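## Task

Get the black key fob out of the drawer of the small wooden box and set it directly on the table surface, not on top of anything. Then close the drawer. The box must stay roughly where it is, with the same heading, and the other item must remain inside the drawer.

## Robot and tools

ROBOT. There are two arms, left_arm and right_arm. Each sits on a tilted plate, and both plates hang from one metal frame behind them. For clearance checks, a plate and its half of the frame count as part of that arm. Calibrated bases in the scene frame: left_arm at (+0.048, +0.320, +0.317) m with quat_wxyz (+0.957, -0.123, +0.264, +0.004); right_arm at (+0.034, -0.209, +0.317) m with quat_wxyz (+0.957, +0.118, +0.266, +0.011). Joint ranges in rad, base to gripper: waist -2.618..3.054, shoulder 0..3.142, elbow 0..3.142 (straight at 2.901), wrist pitch -1.571..1.571, wrist yaw -1.571..1.571, wrist roll -2.094..2.094.

FRAME. All positions are in metres in one scene frame. The origin is at table-top height, halfway between the nominal arm bases. +z points up, +x points out over the table, and +y is toward left_arm. Arm names have nothing to do with which side of an image they appear on. Quaternions are written w first. On a gripper, the fingers point along its own +z axis and open and close along its y axis. end_effector_position is the point between the finger pads, just under 1 cm behind the tips. Reported poses can be off by a few centimetres, more at long reach.

ROW FORMAT. Every command row holds 16 numbers, even when only one arm moves. The first 8 are left_arm: x, y, z, qw, qx, qy, qz, opening. The last 8 are right_arm in the same order. x, y, z, qw, qx, qy, qz give an absolute gripper pose in the scene frame. It is a place to go to, not an offset. Opening runs from -1 (closed, 0 mm gap) to +1 (fully open, about 87 mm). Intermediate values: +0.5 is about 69 mm, 0 about 43 mm, and -0.5 about 18 mm. To hold an arm still, resend its last reported pose with the same quaternion and the opening you want. To grip, command roughly 0.04 below the grip_measured value at first contact for full force; a smaller margin grips more lightly.

execute_actions, argument actions, a list with at most one item:
- An empty list [] only reports state, with pictures.
- {"rows": [[16 numbers], ...], "steps": n} drives the arms for up to 15 control steps of 1/30 s each (default 15). Each row covers one step, and the last row repeats if there are fewer rows than steps. The call is refused if any target lies more than 0.6 m from that arm's last reported position along any gripper axis. An action needs at least 5 steps.
- {"steps": n} without rows waits up to 300 steps, counted from the last result, and your thinking time counts toward it.
- cameras picks which images come back: a list of names, ["all"], or [].

move, argument target: one 16-number row, or a list of up to 15 rows. It drives each gripper in a straight line to its pose, with no obstacle avoidance. speed is in m/s, from 0.002 to 2.9, default 0.25; rotation is capped at twice that value in rad/s. You can give one speed or one per target. blend, in metres, rounds corners between listed targets; the default 0 stops at each one. blocking=false returns after about 0.5 s while the motion continues. Each move lasts at least 0.5 s and is cut off at 10 s. Opening changes in the first target take effect at the start. Opening changes in later targets take effect on arrival, with both arms pausing. The result adds a move: line giving the outcome (done, off_target, moving, held, fault) and any limits. limits=paced means the sent pose was clipped; limits=held means some steps were withheld. done means the arm came to rest within 10 mm and 2 degrees of its target. Neither done nor off_target says anything about contact. If one arm faults, the other also brakes.



RESULTS. Each arm reports end_effector_position and end_effector_quat_wxyz. grip_measured uses the same scale as opening; it can be off by about 1 mm, and under a squeeze it reads slightly narrower than the part. Joint positions ends with the gripper reading on a 0 (closed) to 1 (open) scale. Joint velocities reads "within noise" when the arm is still. Joint torques include gravity, are positive toward larger joint angles, and the first three wrap around at ±28 N m. Hand target is the pose the controller is currently driving toward. Images are 672x504 and come with their camera calibration (K, distortion, T_world_to_cam). Wrist-camera images can lag slightly while the arm moves.

BEHAVIOUR. Each step, the commanded orientation is limited to within 40 degrees of the measured one. Friction and gravity can leave the gripper low, short of target or tilted, and small moves can fail or drift sideways. Check the result after each move and correct any tilt. Fast moves overshoot and strike harder. Aiming far past a contact point presses harder. Paths passing near an arm's own base can flip its shoulder, so route around the base. Results are taken 5 steps before an action ends, and those steps run while you write.

AVOID. Do not drop things or open the gripper while the item is still moving. Avoid slamming or hard shoving, and knock nothing off the table. Keep the arms from colliding, and never close one gripper on the other's fingers. Loose objects may be nudged occasionally. Holding loads or straining at full reach heats the motors: MOTOR HOT appears at 75 °C, an OVER-TEMPERATURE FAULT at 90 °C folds and idles that arm, and at 100 °C the arm goes limp.

Each tool is called after "Call:" as name(argument=value, ...) on one line, values as JSON.

## Session

Call:
execute_actions(actions=[], cameras=["all"])

Scene clock: 0.00 s of 6000.00 s.
left_arm: end_effector_position=(+0.0997, +0.1270, +0.2928) grip_measured=+1.000 end_effector_quat_wxyz=(-0.035, +0.687, +0.534, -0.491) | right_arm: end_effector_position=(+0.4544, -0.2631, +0.1802) grip_measured=+1.000 end_effector_quat_wxyz=(+0.210, +0.029, +0.971, -0.113)
Joint positions: left_arm=[-0.98 1.553 0.577 -0.527 0.448 0.878 1] | right_arm=[0.037 1.58 0.906 0.109 0.457 -0.116 1]
Joint velocities: within noise
Joint torques (N m): no reading
Motor temperatures (°C): left_arm=[26 35 37 31 25 28 24] | right_arm=[25 31 31 31 29 29 29]
Heat: left arm: 37 °C; right arm: 31 °C.
Hand target: left_arm +0.1017, +0.1257, +0.2933; -0.031, +0.687, +0.534, -0.491 | right_arm +0.4616, -0.2645, +0.1866; +0.222, +0.034, +0.968, -0.113

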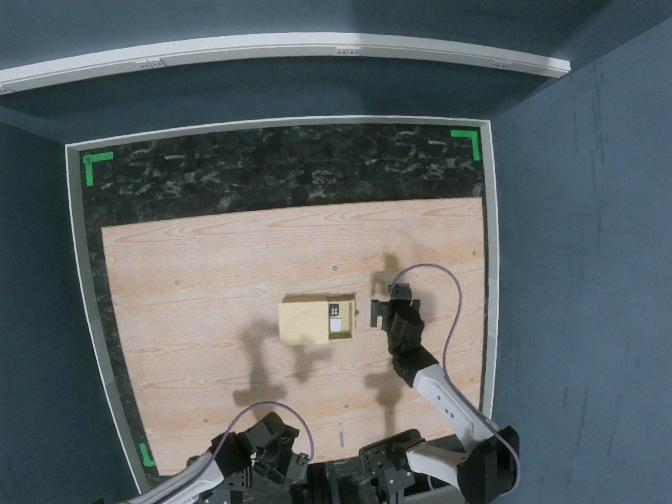

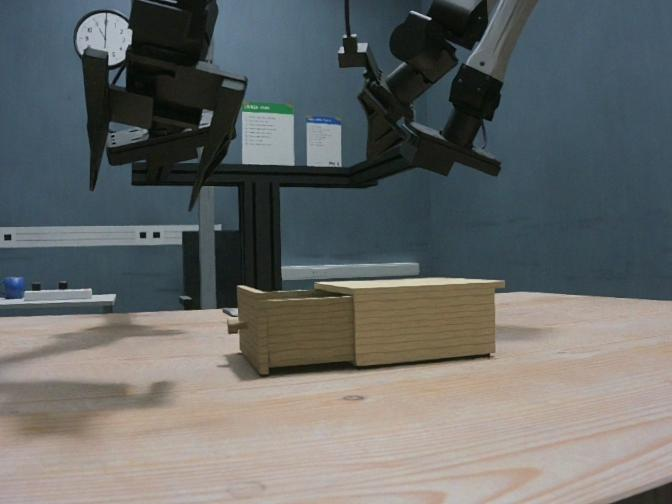

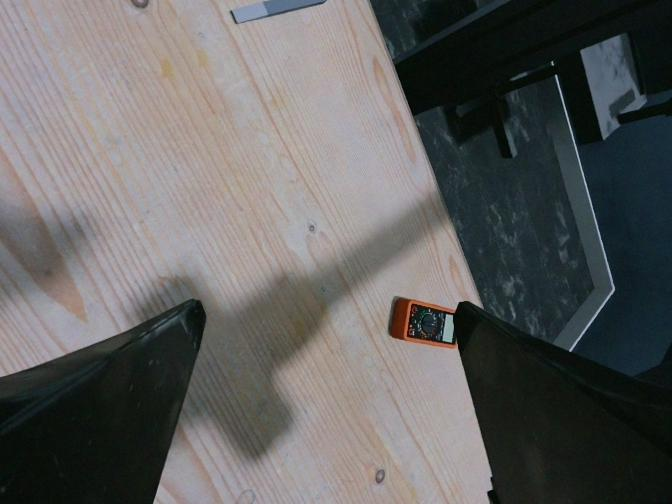

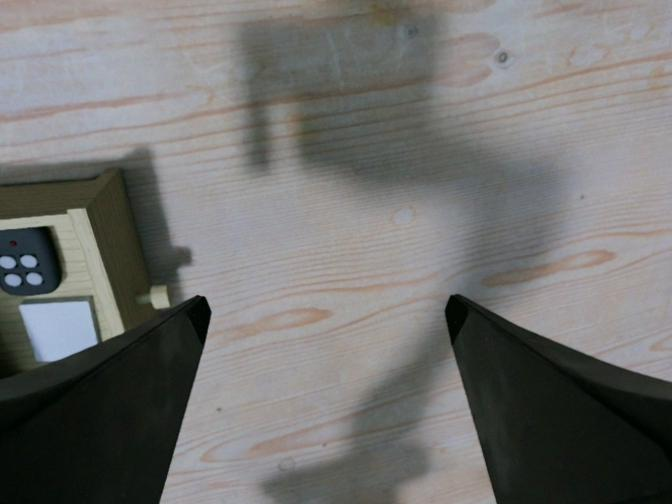

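Call:
zoom_image(camera="cam_right_wrist", region=[0, 140, 240, 380])

Call:
zoom_image(camera="cam_high", region=[260, 260, 440, 380])

Call:
zoom_image(camera="cam_low", region=[200, 250, 530, 400])

Scaled by 2.100 from the camera's 672x504 image, which has a finer 960x720 frame.

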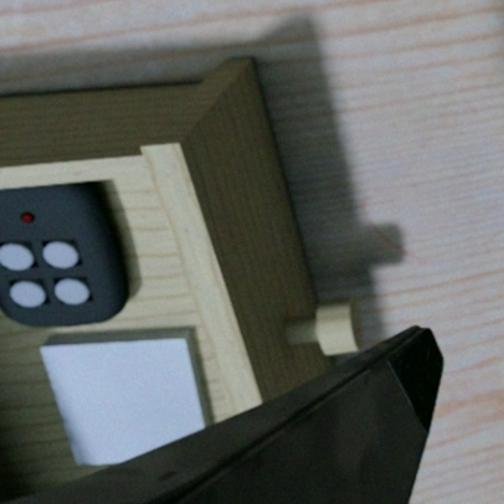

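Scaled by 2.800 from the camera's 672x504 image, which has a finer 960x720 frame.

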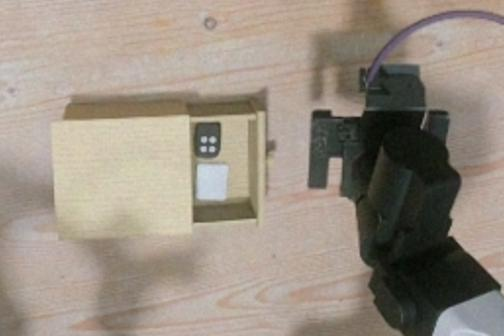

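Scaled by 1.527 from the camera's 672x504 image, which has a finer 960x720 frame.

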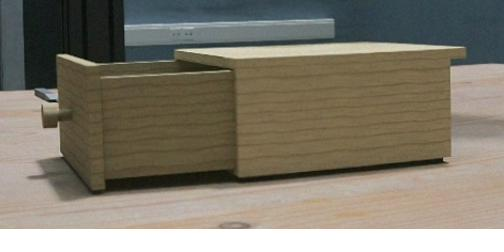

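Call:
zoom_image(camera="cam_low", region=[50, 0, 290, 220])

Call:
zoom_image(camera="cam_high", region=[340, 250, 460, 350])

Scaled by 2.100 from the camera's 672x504 image, which has a finer 960x720 frame.

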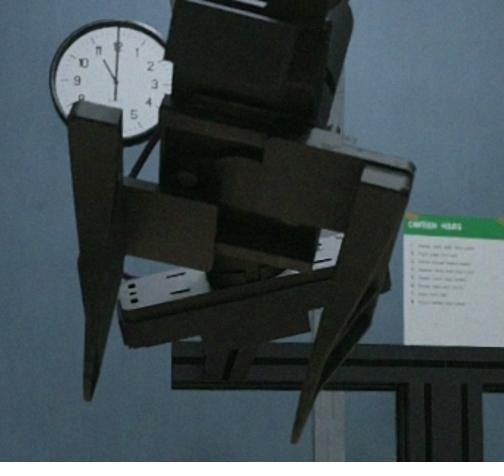

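Scaled by 4.200 from the camera's 672x504 image, which has a finer 960x720 frame.

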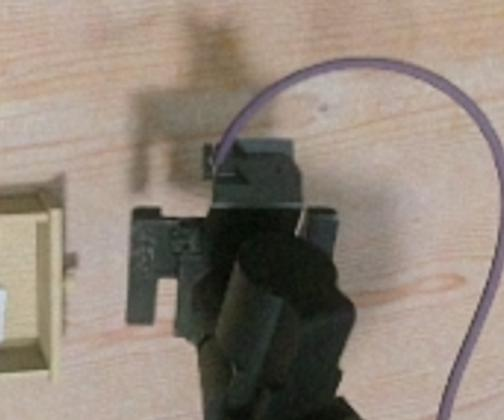

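Call:
move(target=[0.0997, 0.1270, 0.2928, -0.035, 0.687, 0.534, -0.491, 1, 0.425, -0.128, 0.14, 0, 0.0314, 0.9995, 0, -1], speed=0.35)

Scene clock: 11.83 s of 6000.00 s.
left_arm: end_effector_position=(+0.0997, +0.1270, +0.2928) grip_measured=+1.000 end_effector_quat_wxyz=(-0.035, +0.687, +0.534, -0.491) | right_arm: end_effector_position=(+0.4234, -0.1346, +0.1422) grip_measured=-0.973 end_effector_quat_wxyz=(+0.003, +0.030, +1.000, -0.006)
Joint positions: left_arm=[-0.98 1.553 0.577 -0.527 0.448 0.878 1] | right_arm=[0.237 1.939 1.335 -0.478 0.364 0.231 0.013]
Joint velocities: within noise
Joint torques (N m): left_arm=[-3.22 -4.07 3.75 0.43 0.55 0.18] | right_arm=[5.03 -7.28 6.84 0.16 -0.07 -0.07]
Motor temperatures (°C): left_arm=[26 36 38 31 25 28 24] | right_arm=[25 33 32 32 28 29 29]
Heat: left arm: 38 °C; right arm: 33 °C.
Hand target: left_arm +0.0997, +0.1270, +0.2927; -0.035, +0.687, +0.534, -0.491 | right_arm +0.4249, -0.1280, +0.1401; +0.000, +0.031, +1.000, +0.000
Off the commanded pose: left_arm 0.000 m, 0 deg | right_arm 0.007 m, 1 deg.
Kept back: nothing.
move: done
camera_calibration:
cam_right_wrist: T_world_to_cam=[[-0.0390913, -0.999191, 0.00940191, -0.121085], [-0.642412, 0.0323377, 0.765676, 0.187155], [-0.765361, 0.0238914, -0.643157, 0.555116], [0, 0, 0, 1]] pos_world=[0.540362, -0.140301, 0.214865]

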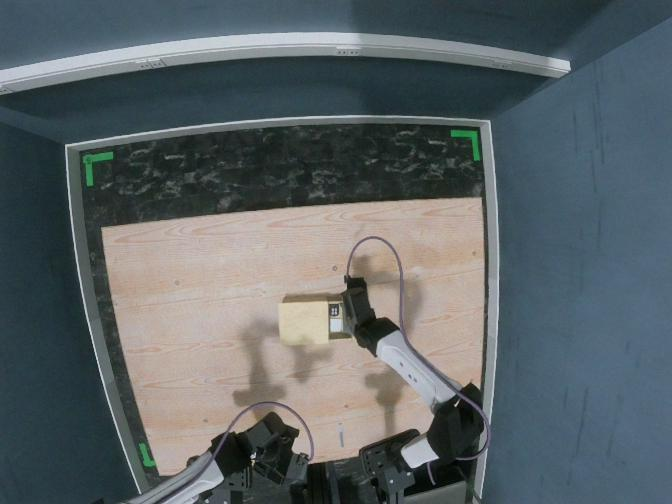

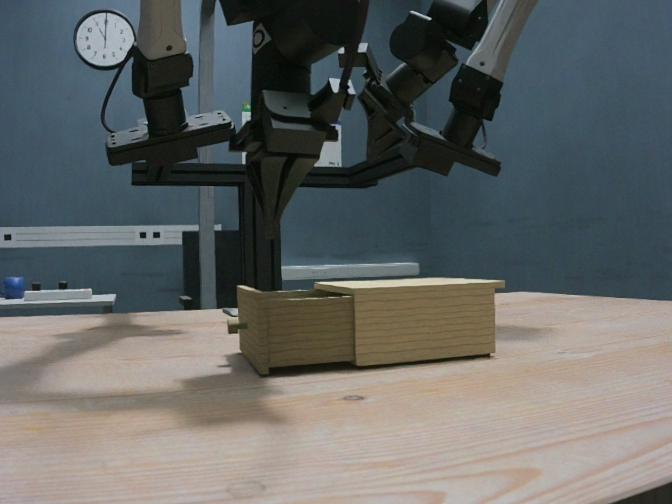

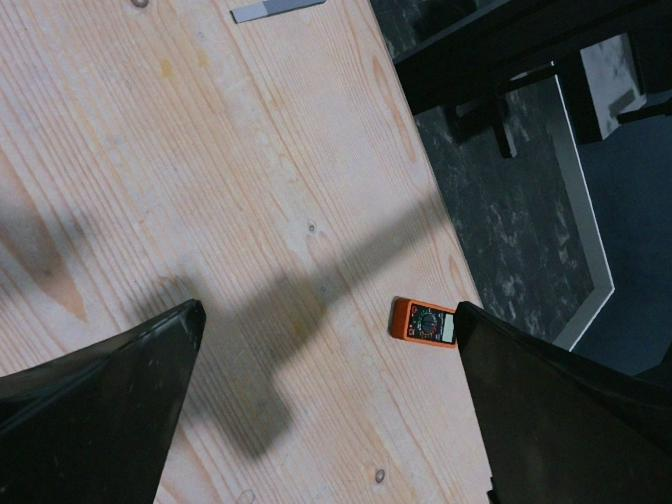

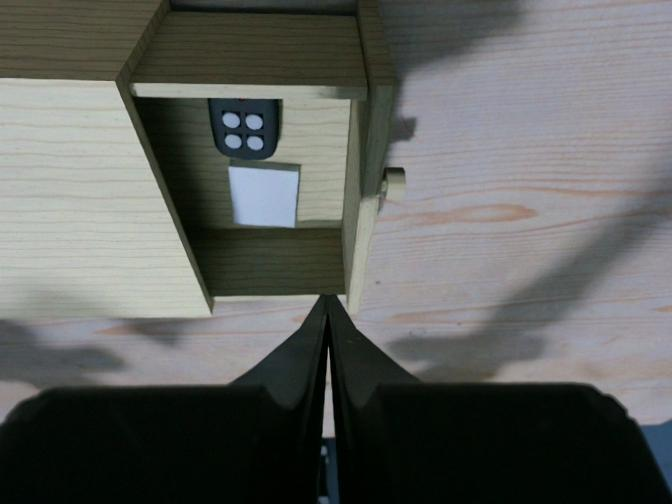

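Call:
zoom_image(camera="cam_right_wrist", region=[190, 0, 430, 240])

Call:
zoom_image(camera="cam_right_wrist", region=[420, 0, 672, 378])

Call:
zoom_image(camera="cam_low", region=[200, 80, 400, 280])

Scaled by 2.100 from the camera's 672x504 image, which has a finer 960x720 frame.

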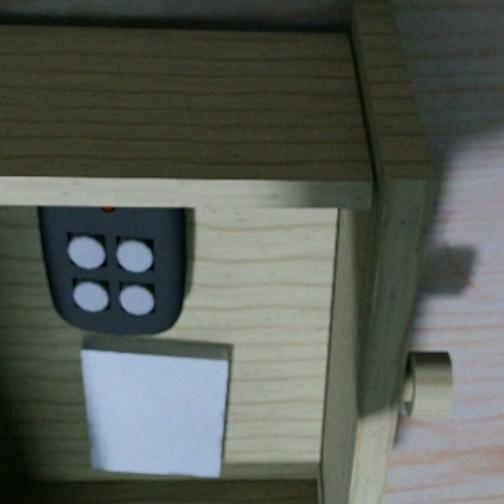

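Scaled by 1.333 from the camera's 672x504 image, which has a finer 960x720 frame.

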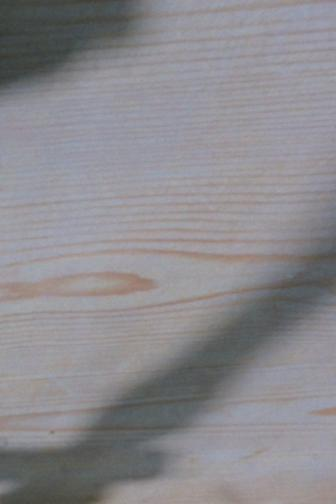

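Scaled by 2.520 from the camera's 672x504 image, which has a finer 960x720 frame.

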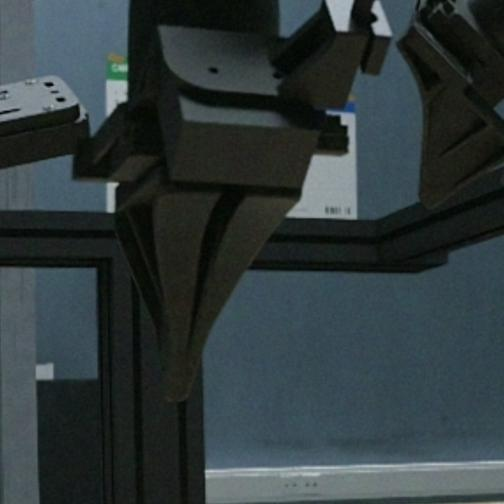

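Call:
move(target=[[0.0997, 0.1270, 0.2928, -0.035, 0.687, 0.534, -0.491, 1, 0.396, -0.125, 0.044, 0, 0.0314, 0.9995, 0, -1], [0.0997, 0.1270, 0.2928, -0.035, 0.687, 0.534, -0.491, 1, 0.396, -0.178, 0.044, 0, 0.0314, 0.9995, 0, -1], [0.0997, 0.1270, 0.2928, -0.035, 0.687, 0.534, -0.491, 1, 0.424, -0.135, 0.13, 0, 0.0314, 0.9995, 0, 0.2]], speed=[0.2, 0.1, 0.3])

Scene clock: 18.57 s of 6000.00 s.
left_arm: end_effector_position=(+0.0997, +0.1270, +0.2928) grip_measured=+1.000 end_effector_quat_wxyz=(-0.035, +0.687, +0.534, -0.491) | right_arm: end_effector_position=(+0.4116, -0.1312, +0.1196) grip_measured=+0.200 end_effector_quat_wxyz=(-0.017, +0.021, +1.000, +0.003)
Joint positions: left_arm=[-0.98 1.553 0.577 -0.527 0.448 0.878 1] | right_arm=[0.22 2.003 1.334 -0.446 0.332 0.209 0.6]
Joint velocities: within noise
Joint torques (N m): left_arm=[-3.19 -4.08 3.78 0.43 0.53 0.17] | right_arm=[4.21 -11.33 5.35 0.06 0.11 -0.04]
Motor temperatures (°C): left_arm=[26 37 38 31 25 28 24] | right_arm=[26 34 32 31 28 29 29]
Heat: left arm: 38 °C; right arm: 34 °C.
Hand target: left_arm +0.0997, +0.1270, +0.2927; -0.035, +0.687, +0.534, -0.491 | right_arm +0.4237, -0.1350, +0.1298; +0.000, +0.031, +1.000, +0.000
Off the commanded pose: left_arm 0.000 m, 0 deg | right_arm 0.017 m, 2 deg.
Kept back: nothing.
move: off_target (right_arm); target 3's new opening was sent with right_arm's hand 0.016 m and 2 deg from that target
camera_calibration:
cam_right_wrist: T_world_to_cam=[[-0.0207656, -0.999754, -0.0077975, -0.123518], [-0.611584, 0.00653251, 0.791152, 0.177681], [-0.790907, 0.0211976, -0.611569, 0.537956], [0, 0, 0, 1]] pos_world=[0.531576, -0.136051, 0.187462]

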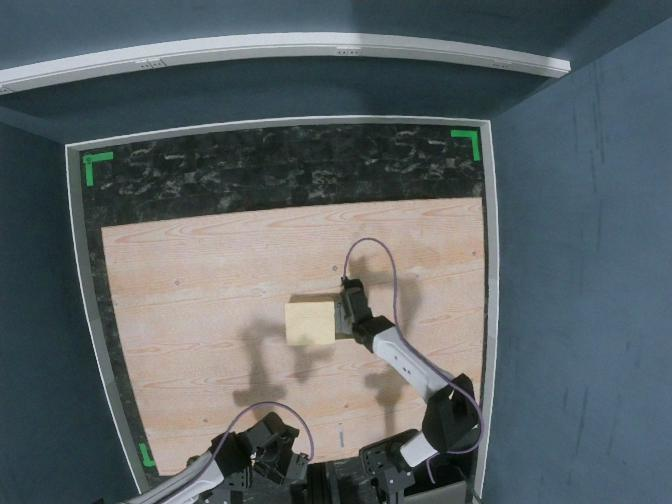

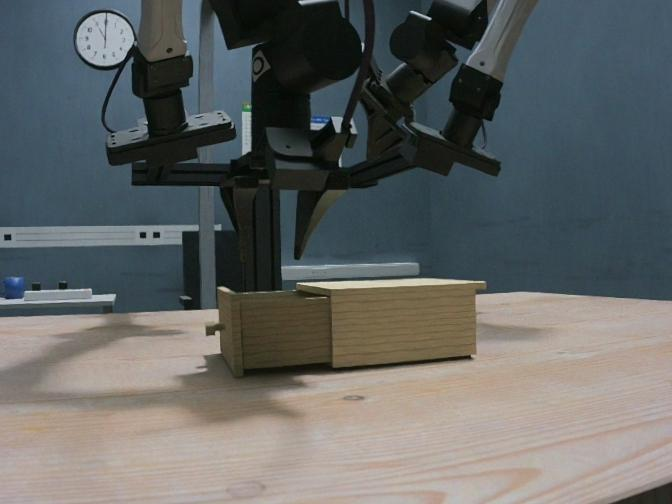

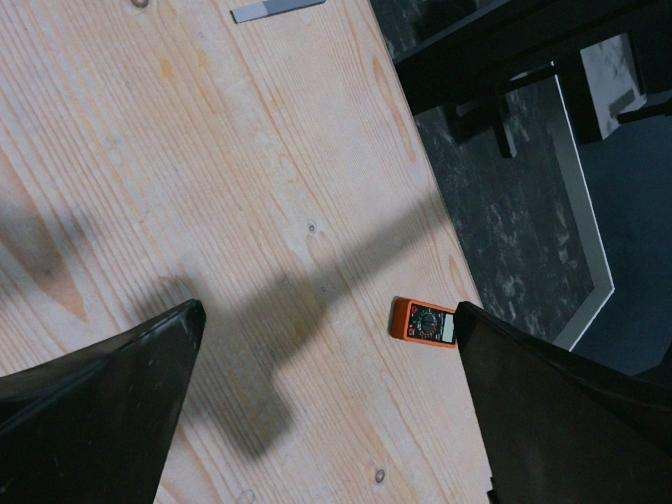

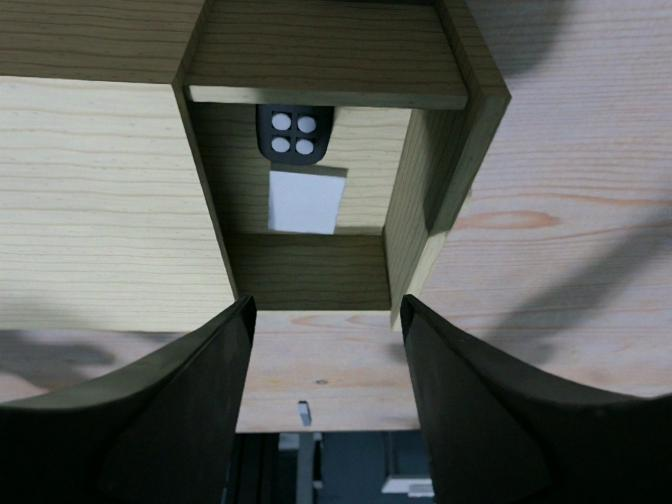

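Call:
zoom_image(camera="cam_right_wrist", region=[160, 60, 520, 330])

Call:
zoom_image(camera="cam_low", region=[190, 100, 390, 300])

Call:
zoom_image(camera="cam_right_wrist", region=[180, 270, 480, 504])

Scaled by 1.400 from the camera's 672x504 image, which has a finer 960x720 frame.

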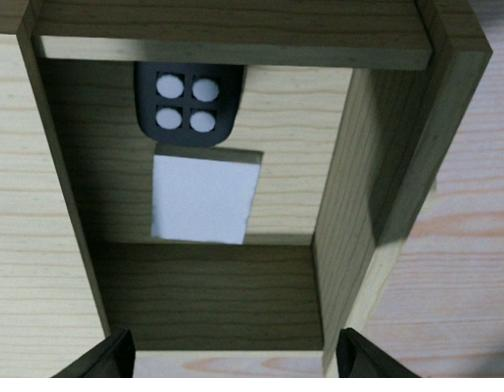

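Scaled by 2.520 from the camera's 672x504 image, which has a finer 960x720 frame.

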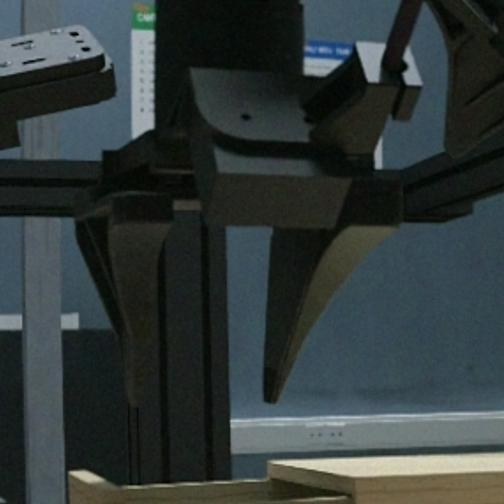

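Scaled by 1.680 from the camera's 672x504 image, which has a finer 960x720 frame.

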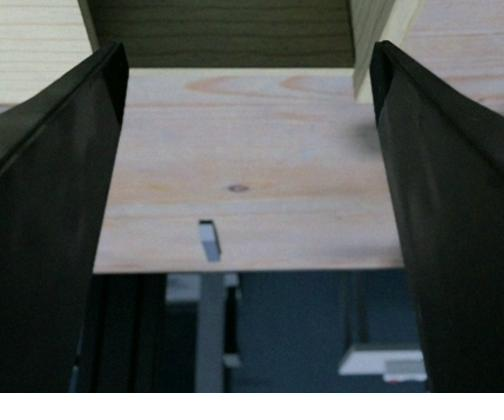

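Call:
move(target=[0.0997, 0.1270, 0.2928, -0.035, 0.687, 0.534, -0.491, 1, 0.426, -0.109, 0.104, 0.0049, 0.0433, 0.9926, 0.1131, 0.1], speed=0.25)

Call:
zoom_image(camera="cam_right_wrist", region=[160, 60, 520, 330])

Call:
zoom_image(camera="cam_low", region=[190, 150, 390, 350])

Scene clock: 25.30 s of 6000.00 s.
left_arm: end_effector_position=(+0.0997, +0.1270, +0.2928) grip_measured=+1.000 end_effector_quat_wxyz=(-0.035, +0.687, +0.534, -0.491) | right_arm: end_effector_position=(+0.4311, -0.1088, +0.1143) grip_measured=+0.100 end_effector_quat_wxyz=(+0.010, +0.045, +0.993, +0.111)
Joint positions: left_arm=[-0.98 1.553 0.577 -0.527 0.448 0.878 1] | right_arm=[0.171 2.003 1.324 -0.332 0.103 0.19 0.55]
Joint velocities: within noise
Joint torques (N m): left_arm=[-3.21 -4.1 3.77 0.44 0.53 0.18] | right_arm=[3.22 -7.01 3.62 0.51 -0.24 -0.24]
Motor temperatures (°C): left_arm=[27 37 39 30 25 28 24] | right_arm=[26 36 32 31 28 29 29]
Heat: left arm: 39 °C; right arm: 36 °C.
Hand target: left_arm +0.0997, +0.1270, +0.2927; -0.035, +0.687, +0.534, -0.491 | right_arm +0.4256, -0.1091, +0.1043; +0.005, +0.043, +0.993, +0.113
Off the commanded pose: left_arm 0.000 m, 0 deg | right_arm 0.011 m, 1 deg.
Kept back: nothing.
move: off_target (right_arm)
camera_calibration:
cam_right_wrist: T_world_to_cam=[[-0.0671362, -0.972595, -0.222604, -0.0532369], [-0.660075, -0.12401, 0.740893, 0.206036], [-0.748194, 0.196676, -0.63366, 0.552828], [0, 0, 0, 1]] pos_world=[0.546047, -0.134956, 0.185803]

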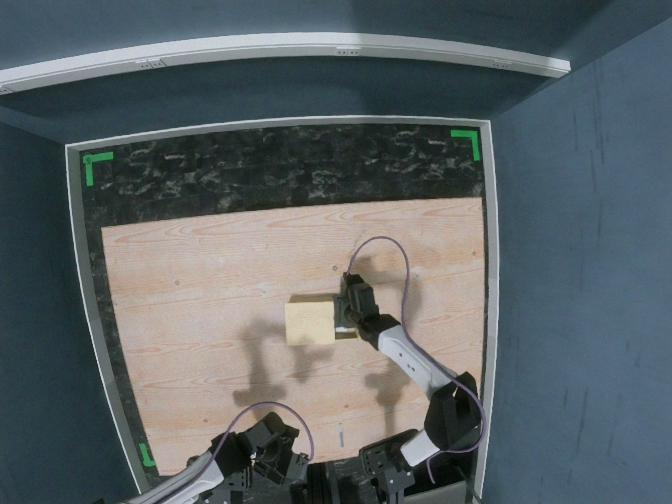

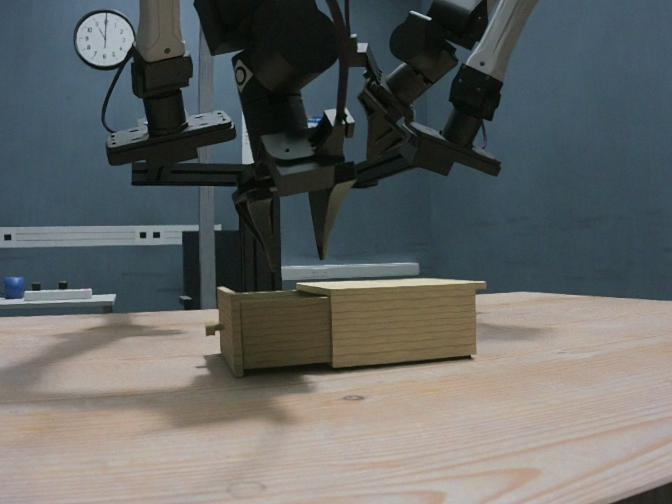

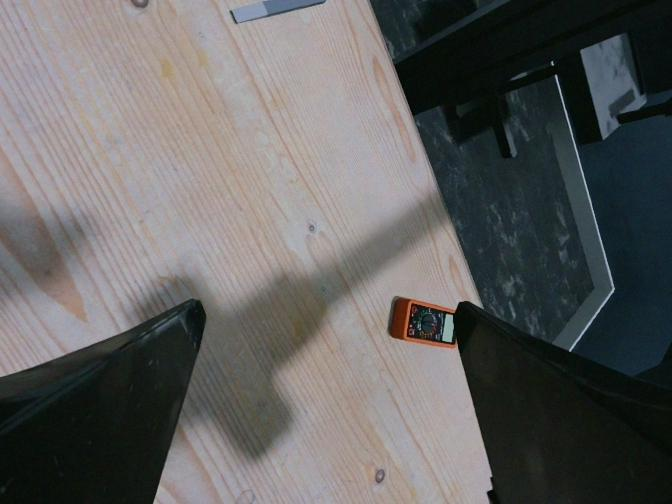

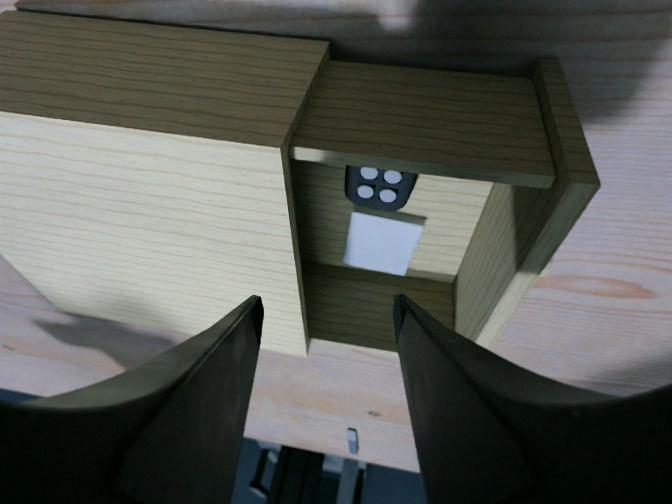

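Scaled by 1.400 from the camera's 672x504 image, which has a finer 960x720 frame.

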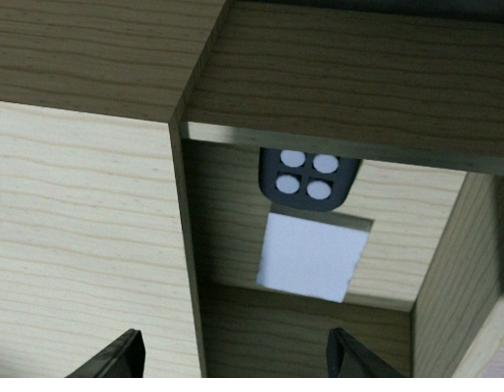

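Scaled by 2.520 from the camera's 672x504 image, which has a finer 960x720 frame.

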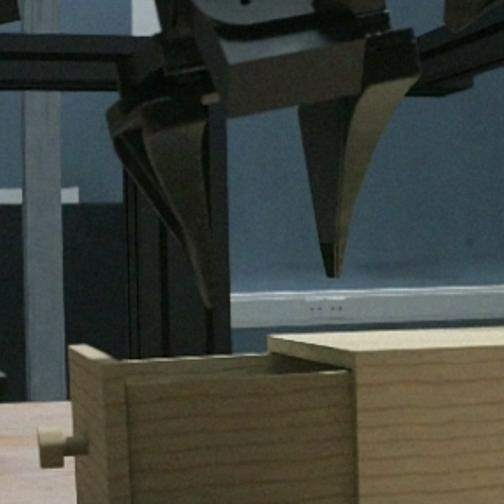

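Call:
move(target=[0.0997, 0.1270, 0.2928, -0.035, 0.687, 0.534, -0.491, 1, 0.416, -0.1165, 0.086, 0.0049, 0.0433, 0.9926, 0.1131, 0.1], speed=0.15, cameras=["cam_right_wrist", "cam_low"])

Call:
zoom_image(camera="cam_low", region=[190, 180, 350, 340])

Scene clock: 27.33 s of 6000.00 s.
left_arm: end_effector_position=(+0.0997, +0.1270, +0.2928) grip_measured=+1.000 end_effector_quat_wxyz=(-0.035, +0.687, +0.534, -0.491) | right_arm: end_effector_position=(+0.4182, -0.1156, +0.0935) grip_measured=+0.100 end_effector_quat_wxyz=(+0.005, +0.044, +0.993, +0.111)
Joint positions: left_arm=[-0.98 1.553 0.577 -0.527 0.448 0.878 1] | right_arm=[0.141 2.038 1.281 -0.261 0.087 0.165 0.55]
Joint velocities: within noise
Joint torques (N m): left_arm=[-3.25 -4.07 3.82 0.43 0.54 0.17] | right_arm=[3.18 -7.46 3.48 0.44 -0.22 -0.25]
Motor temperatures (°C): left_arm=[27 37 39 30 25 28 24] | right_arm=[26 36 32 31 28 29 29]
Heat: left arm: 39 °C; right arm: 36 °C.
Hand target: left_arm +0.0997, +0.1270, +0.2927; -0.035, +0.687, +0.534, -0.491 | right_arm +0.4159, -0.1166, +0.0862; +0.005, +0.043, +0.993, +0.113
Off the commanded pose: left_arm 0.000 m, 0 deg | right_arm 0.008 m, 0 deg.
Kept back: nothing.
move: done
camera_calibration:
cam_right_wrist: T_world_to_cam=[[-0.0664413, -0.972764, -0.222074, -0.0656567], [-0.652549, -0.126008, 0.747196, 0.20818], [-0.754828, 0.194559, -0.626404, 0.533161], [0, 0, 0, 1]] pos_world=[0.53393, -0.141367, 0.163843]
Images, in order (width x height): cam_low 672x504, cam_right_wrist 672x504.

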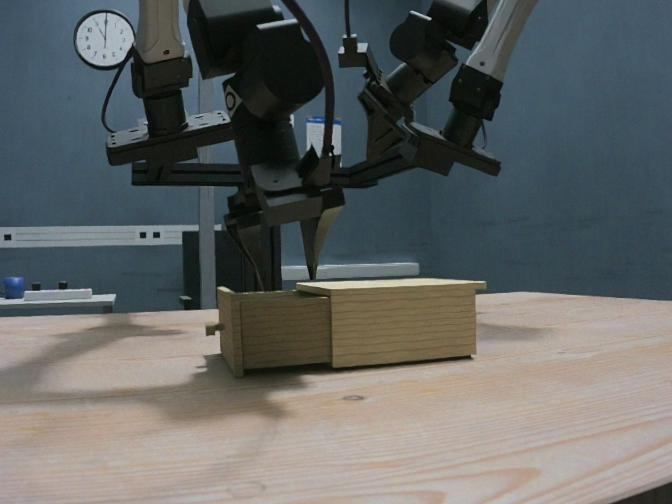

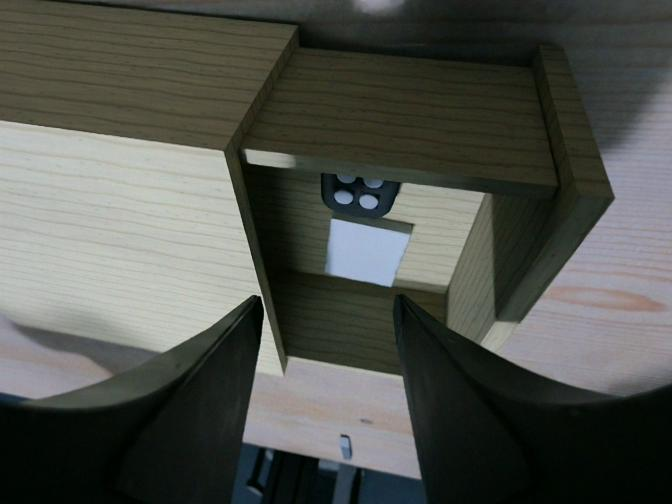

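Scaled by 3.150 from the camera's 672x504 image, which has a finer 960x720 frame.

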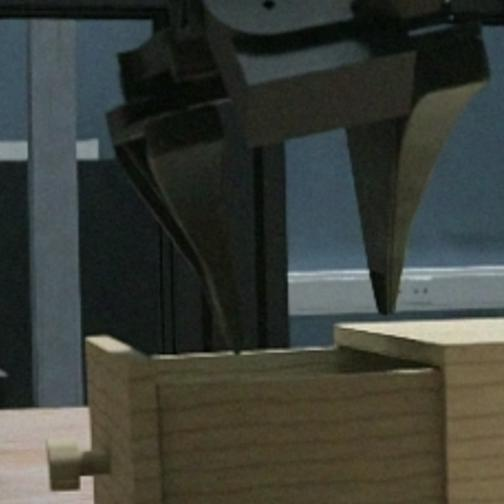

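Call:
move(target=[0.0997, 0.1270, 0.2928, -0.035, 0.687, 0.534, -0.491, 1, 0.418, -0.1115, 0.044, 0.0049, 0.0433, 0.9926, 0.1131, 0.1], speed=0.15, cameras=["cam_right_wrist", "cam_low"])

Call:
zoom_image(camera="cam_right_wrist", region=[180, 130, 480, 340])

Call:
zoom_image(camera="cam_low", region=[190, 180, 350, 340])

Scene clock: 29.07 s of 6000.00 s.
left_arm: end_effector_position=(+0.0997, +0.1270, +0.2928) grip_measured=+1.000 end_effector_quat_wxyz=(-0.035, +0.687, +0.534, -0.491) | right_arm: end_effector_position=(+0.4172, -0.0983, +0.0818) grip_measured=+0.100 end_effector_quat_wxyz=(-0.012, +0.036, +0.987, +0.154)
Joint positions: left_arm=[-0.98 1.553 0.577 -0.527 0.448 0.878 1] | right_arm=[0.134 2.108 1.337 -0.274 -0.008 0.149 0.55]
Joint velocities: within noise
Joint torques (N m): left_arm=[-3.17 -4.15 3.77 0.43 0.53 0.17] | right_arm=[2.14 -3.56 3.81 1.17 0.57 -0.3]
Motor temperatures (°C): left_arm=[27 37 39 30 25 28 24] | right_arm=[26 36 32 31 28 29 29]
Heat: left arm: 39 °C; right arm: 36 °C.
Hand target: left_arm +0.0997, +0.1270, +0.2927; -0.035, +0.687, +0.534, -0.491 | right_arm +0.4156, -0.1126, +0.0487; +0.002, +0.043, +0.993, +0.114
Off the commanded pose: left_arm 0.000 m, 0 deg | right_arm 0.040 m, 5 deg.
Kept back: nothing.
move: off_target (right_arm)
camera_calibration:
cam_right_wrist: T_world_to_cam=[[-0.0547234, -0.950317, -0.306436, -0.0472705], [-0.627956, -0.205853, 0.75053, 0.20005], [-0.776322, 0.2335, -0.585493, 0.531126], [0, 0, 0, 1]] pos_world=[0.535361, -0.127759, 0.146342]
Images, in order (width x height): cam_low 672x504, cam_right_wrist 672x504.

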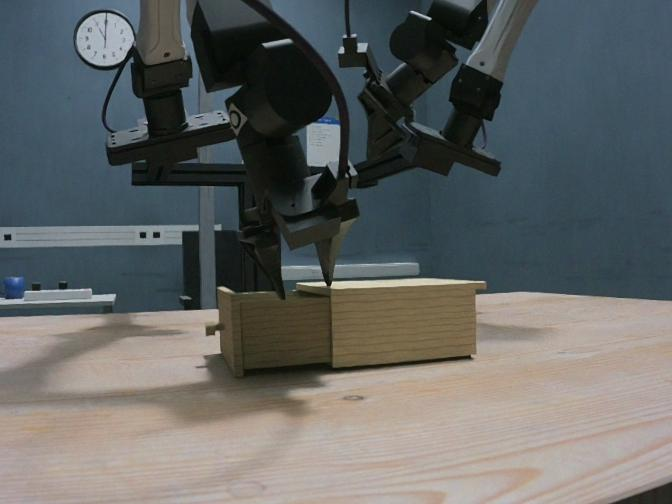

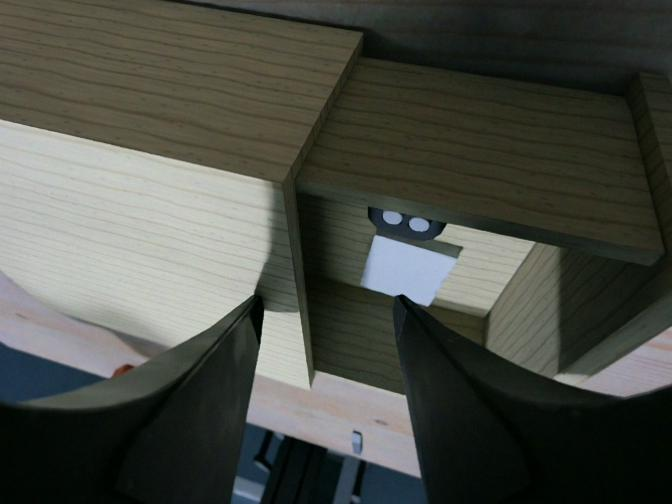

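Scaled by 1.680 from the camera's 672x504 image, which has a finer 960x720 frame.

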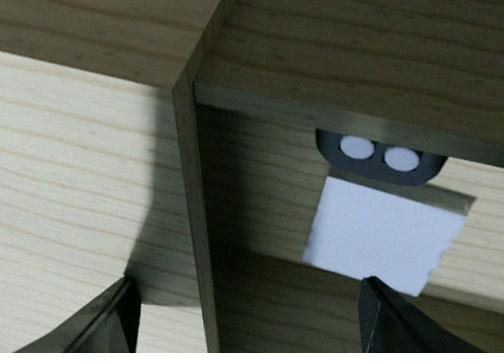

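Scaled by 3.150 from the camera's 672x504 image, which has a finer 960x720 frame.

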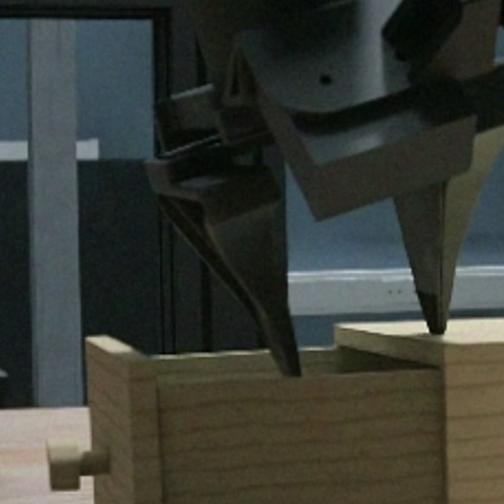

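Call:
move(target=[0.0997, 0.1270, 0.2928, -0.035, 0.687, 0.534, -0.491, 1, 0.418, -0.118, 0.105, 0.0049, 0.0433, 0.9926, 0.1131, 0.1], speed=0.25, cameras=["cam_right_wrist", "cam_low", "cam_high"])

Call:
zoom_image(camera="cam_right_wrist", region=[180, 100, 480, 340])

Call:
zoom_image(camera="cam_low", region=[190, 180, 350, 340])

Call:
zoom_image(camera="cam_right_wrist", region=[220, 270, 440, 400])

Scene clock: 30.23 s of 6000.00 s.
left_arm: end_effector_position=(+0.0997, +0.1270, +0.2928) grip_measured=+1.000 end_effector_quat_wxyz=(-0.035, +0.687, +0.534, -0.491) | right_arm: end_effector_position=(+0.4058, -0.1157, +0.0901) grip_measured=+0.100 end_effector_quat_wxyz=(-0.014, +0.039, +0.992, +0.116)
Joint positions: left_arm=[-0.98 1.553 0.577 -0.527 0.448 0.878 1] | right_arm=[0.134 2.049 1.272 -0.281 0.069 0.156 0.55]
Joint velocities: within noise
Joint torques (N m): left_arm=[-3.19 -4.1 3.79 0.43 0.54 0.18] | right_arm=[4.77 -12.59 3.29 0.11 0.01 -0.12]
Motor temperatures (°C): left_arm=[27 37 39 30 25 28 24] | right_arm=[26 37 32 31 28 29 29]
Heat: left arm: 39 °C; right arm: 37 °C.
Hand target: left_arm +0.0997, +0.1270, +0.2927; -0.035, +0.687, +0.534, -0.491 | right_arm +0.4177, -0.1178, +0.1045; +0.005, +0.043, +0.993, +0.113
Off the commanded pose: left_arm 0.000 m, 0 deg | right_arm 0.019 m, 2 deg.
Kept back: nothing.
move: off_target (right_arm)
camera_calibration:
cam_right_wrist: T_world_to_cam=[[-0.0599725, -0.971087, -0.231072, -0.0688992], [-0.622112, -0.144671, 0.769446, 0.186063], [-0.780628, 0.189898, -0.595448, 0.528855], [0, 0, 0, 1]] pos_world=[0.524459, -0.140418, 0.15582]
Images, in order (width x height): cam_high 672x504, cam_low 672x504, cam_right_wrist 672x504.

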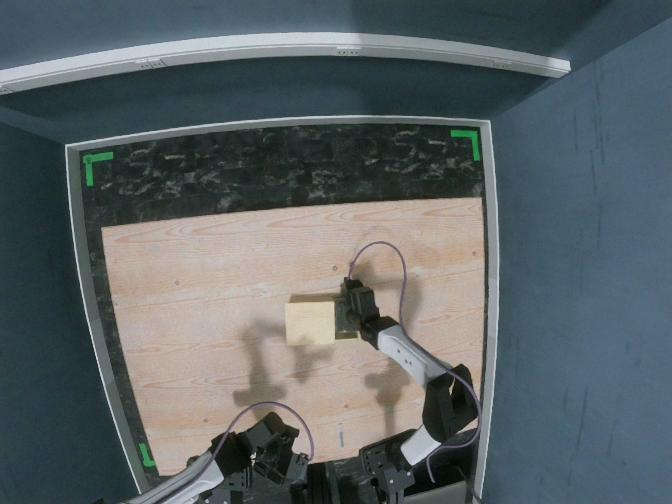

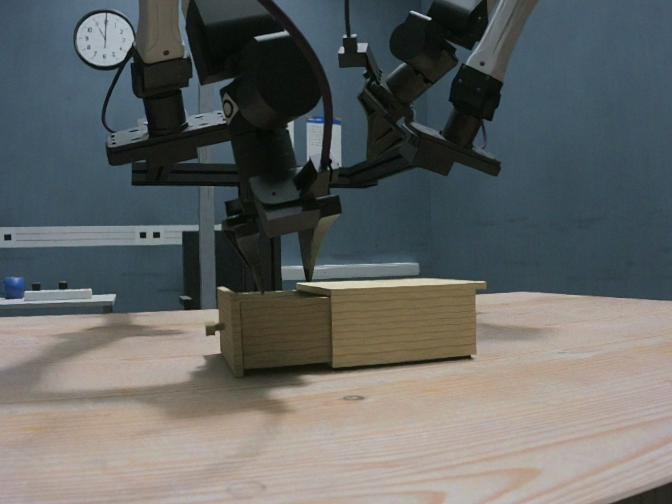

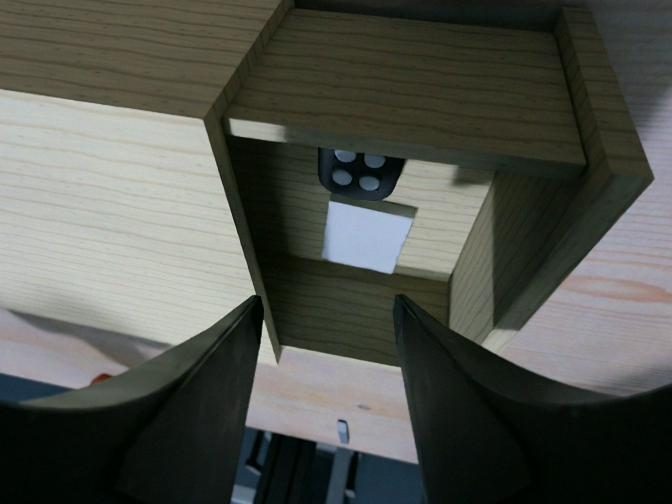

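Scaled by 1.680 from the camera's 672x504 image, which has a finer 960x720 frame.

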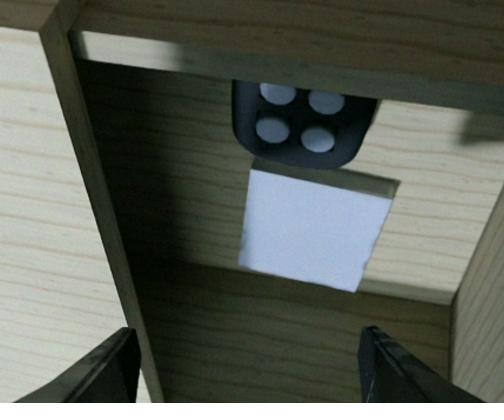

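Scaled by 3.150 from the camera's 672x504 image, which has a finer 960x720 frame.

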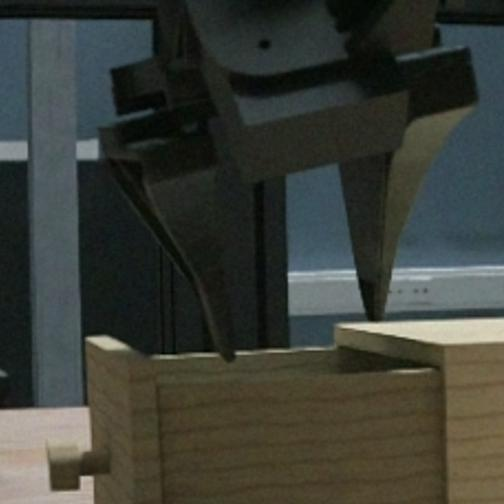

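Scaled by 2.291 from the camera's 672x504 image, which has a finer 960x720 frame.

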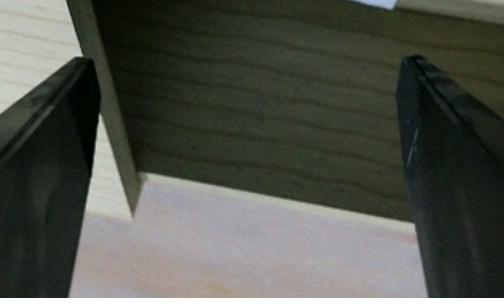

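Call:
move(target=[0.0997, 0.1270, 0.2928, -0.035, 0.687, 0.534, -0.491, 1, 0.42, -0.1175, 0.082, 0.0049, 0.0433, 0.9926, 0.1131, 0.1], speed=0.2, cameras=["cam_right_wrist", "cam_low"])

Call:
zoom_image(camera="cam_low", region=[190, 180, 350, 340])

Call:
zoom_image(camera="cam_right_wrist", region=[180, 100, 480, 340])

Scene clock: 31.83 s of 6000.00 s.
left_arm: end_effector_position=(+0.0997, +0.1270, +0.2928) grip_measured=+1.000 end_effector_quat_wxyz=(-0.035, +0.687, +0.534, -0.491) | right_arm: end_effector_position=(+0.4148, -0.1155, +0.0903) grip_measured=+0.100 end_effector_quat_wxyz=(-0.001, +0.041, +0.992, +0.116)
Joint positions: left_arm=[-0.98 1.553 0.577 -0.527 0.448 0.878 1] | right_arm=[0.134 2.049 1.283 -0.265 0.071 0.156 0.55]
Joint velocities: within noise
Joint torques (N m): left_arm=[-3.22 -4.1 3.78 0.42 0.53 0.18] | right_arm=[3.11 -6.9 5.65 0.43 -0.12 -0.25]
Motor temperatures (°C): left_arm=[27 37 39 30 25 28 24] | right_arm=[26 37 32 31 28 29 29]
Heat: left arm: 39 °C; right arm: 37 °C.
Hand target: left_arm +0.0997, +0.1270, +0.2927; -0.035, +0.687, +0.534, -0.491 | right_arm +0.4197, -0.1176, +0.0823; +0.005, +0.043, +0.993, +0.113
Off the commanded pose: left_arm 0.000 m, 0 deg | right_arm 0.010 m, 1 deg.
Kept back: nothing.
move: done
camera_calibration:
cam_right_wrist: T_world_to_cam=[[-0.0617448, -0.970685, -0.232288, -0.0672861], [-0.642744, -0.139381, 0.753295, 0.202221], [-0.763589, 0.195814, -0.615296, 0.531411], [0, 0, 0, 1]] pos_world=[0.531602, -0.141185, 0.159013]
Images, in order (width x height): cam_low 672x504, cam_right_wrist 672x504.

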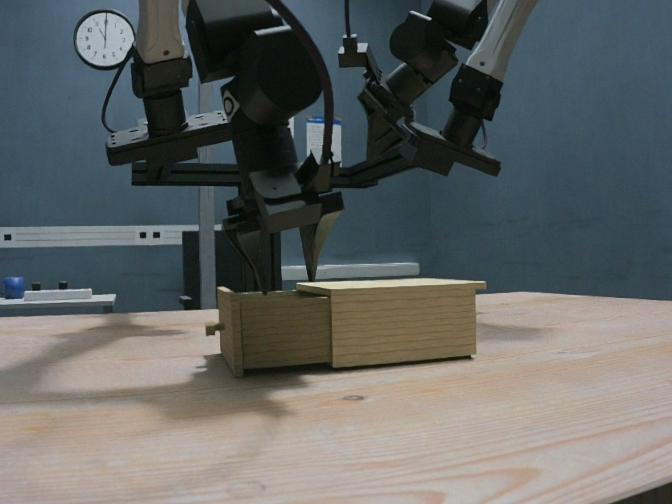

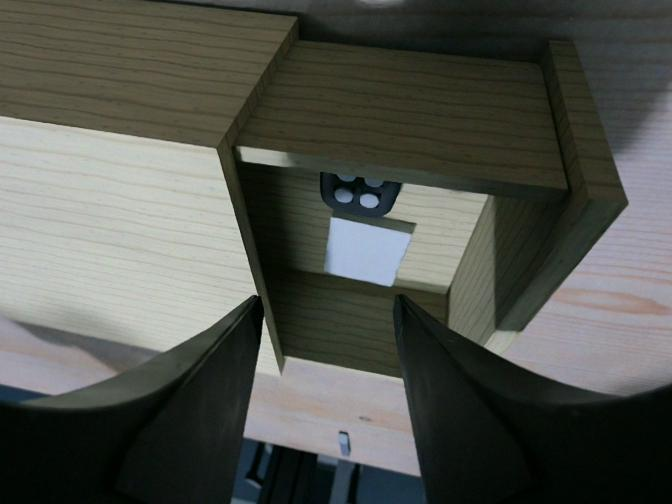

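Scaled by 3.150 from the camera's 672x504 image, which has a finer 960x720 frame.

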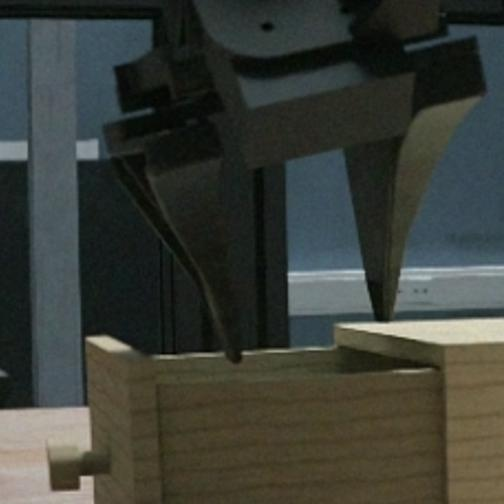

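Scaled by 1.680 from the camera's 672x504 image, which has a finer 960x720 frame.

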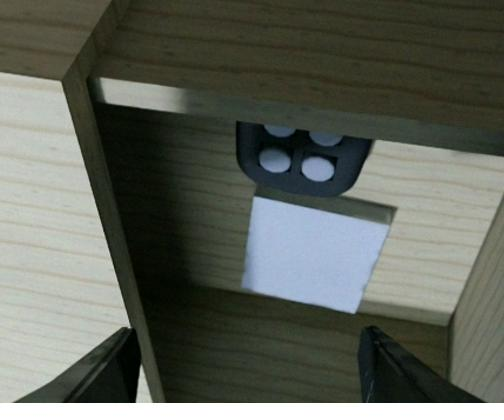

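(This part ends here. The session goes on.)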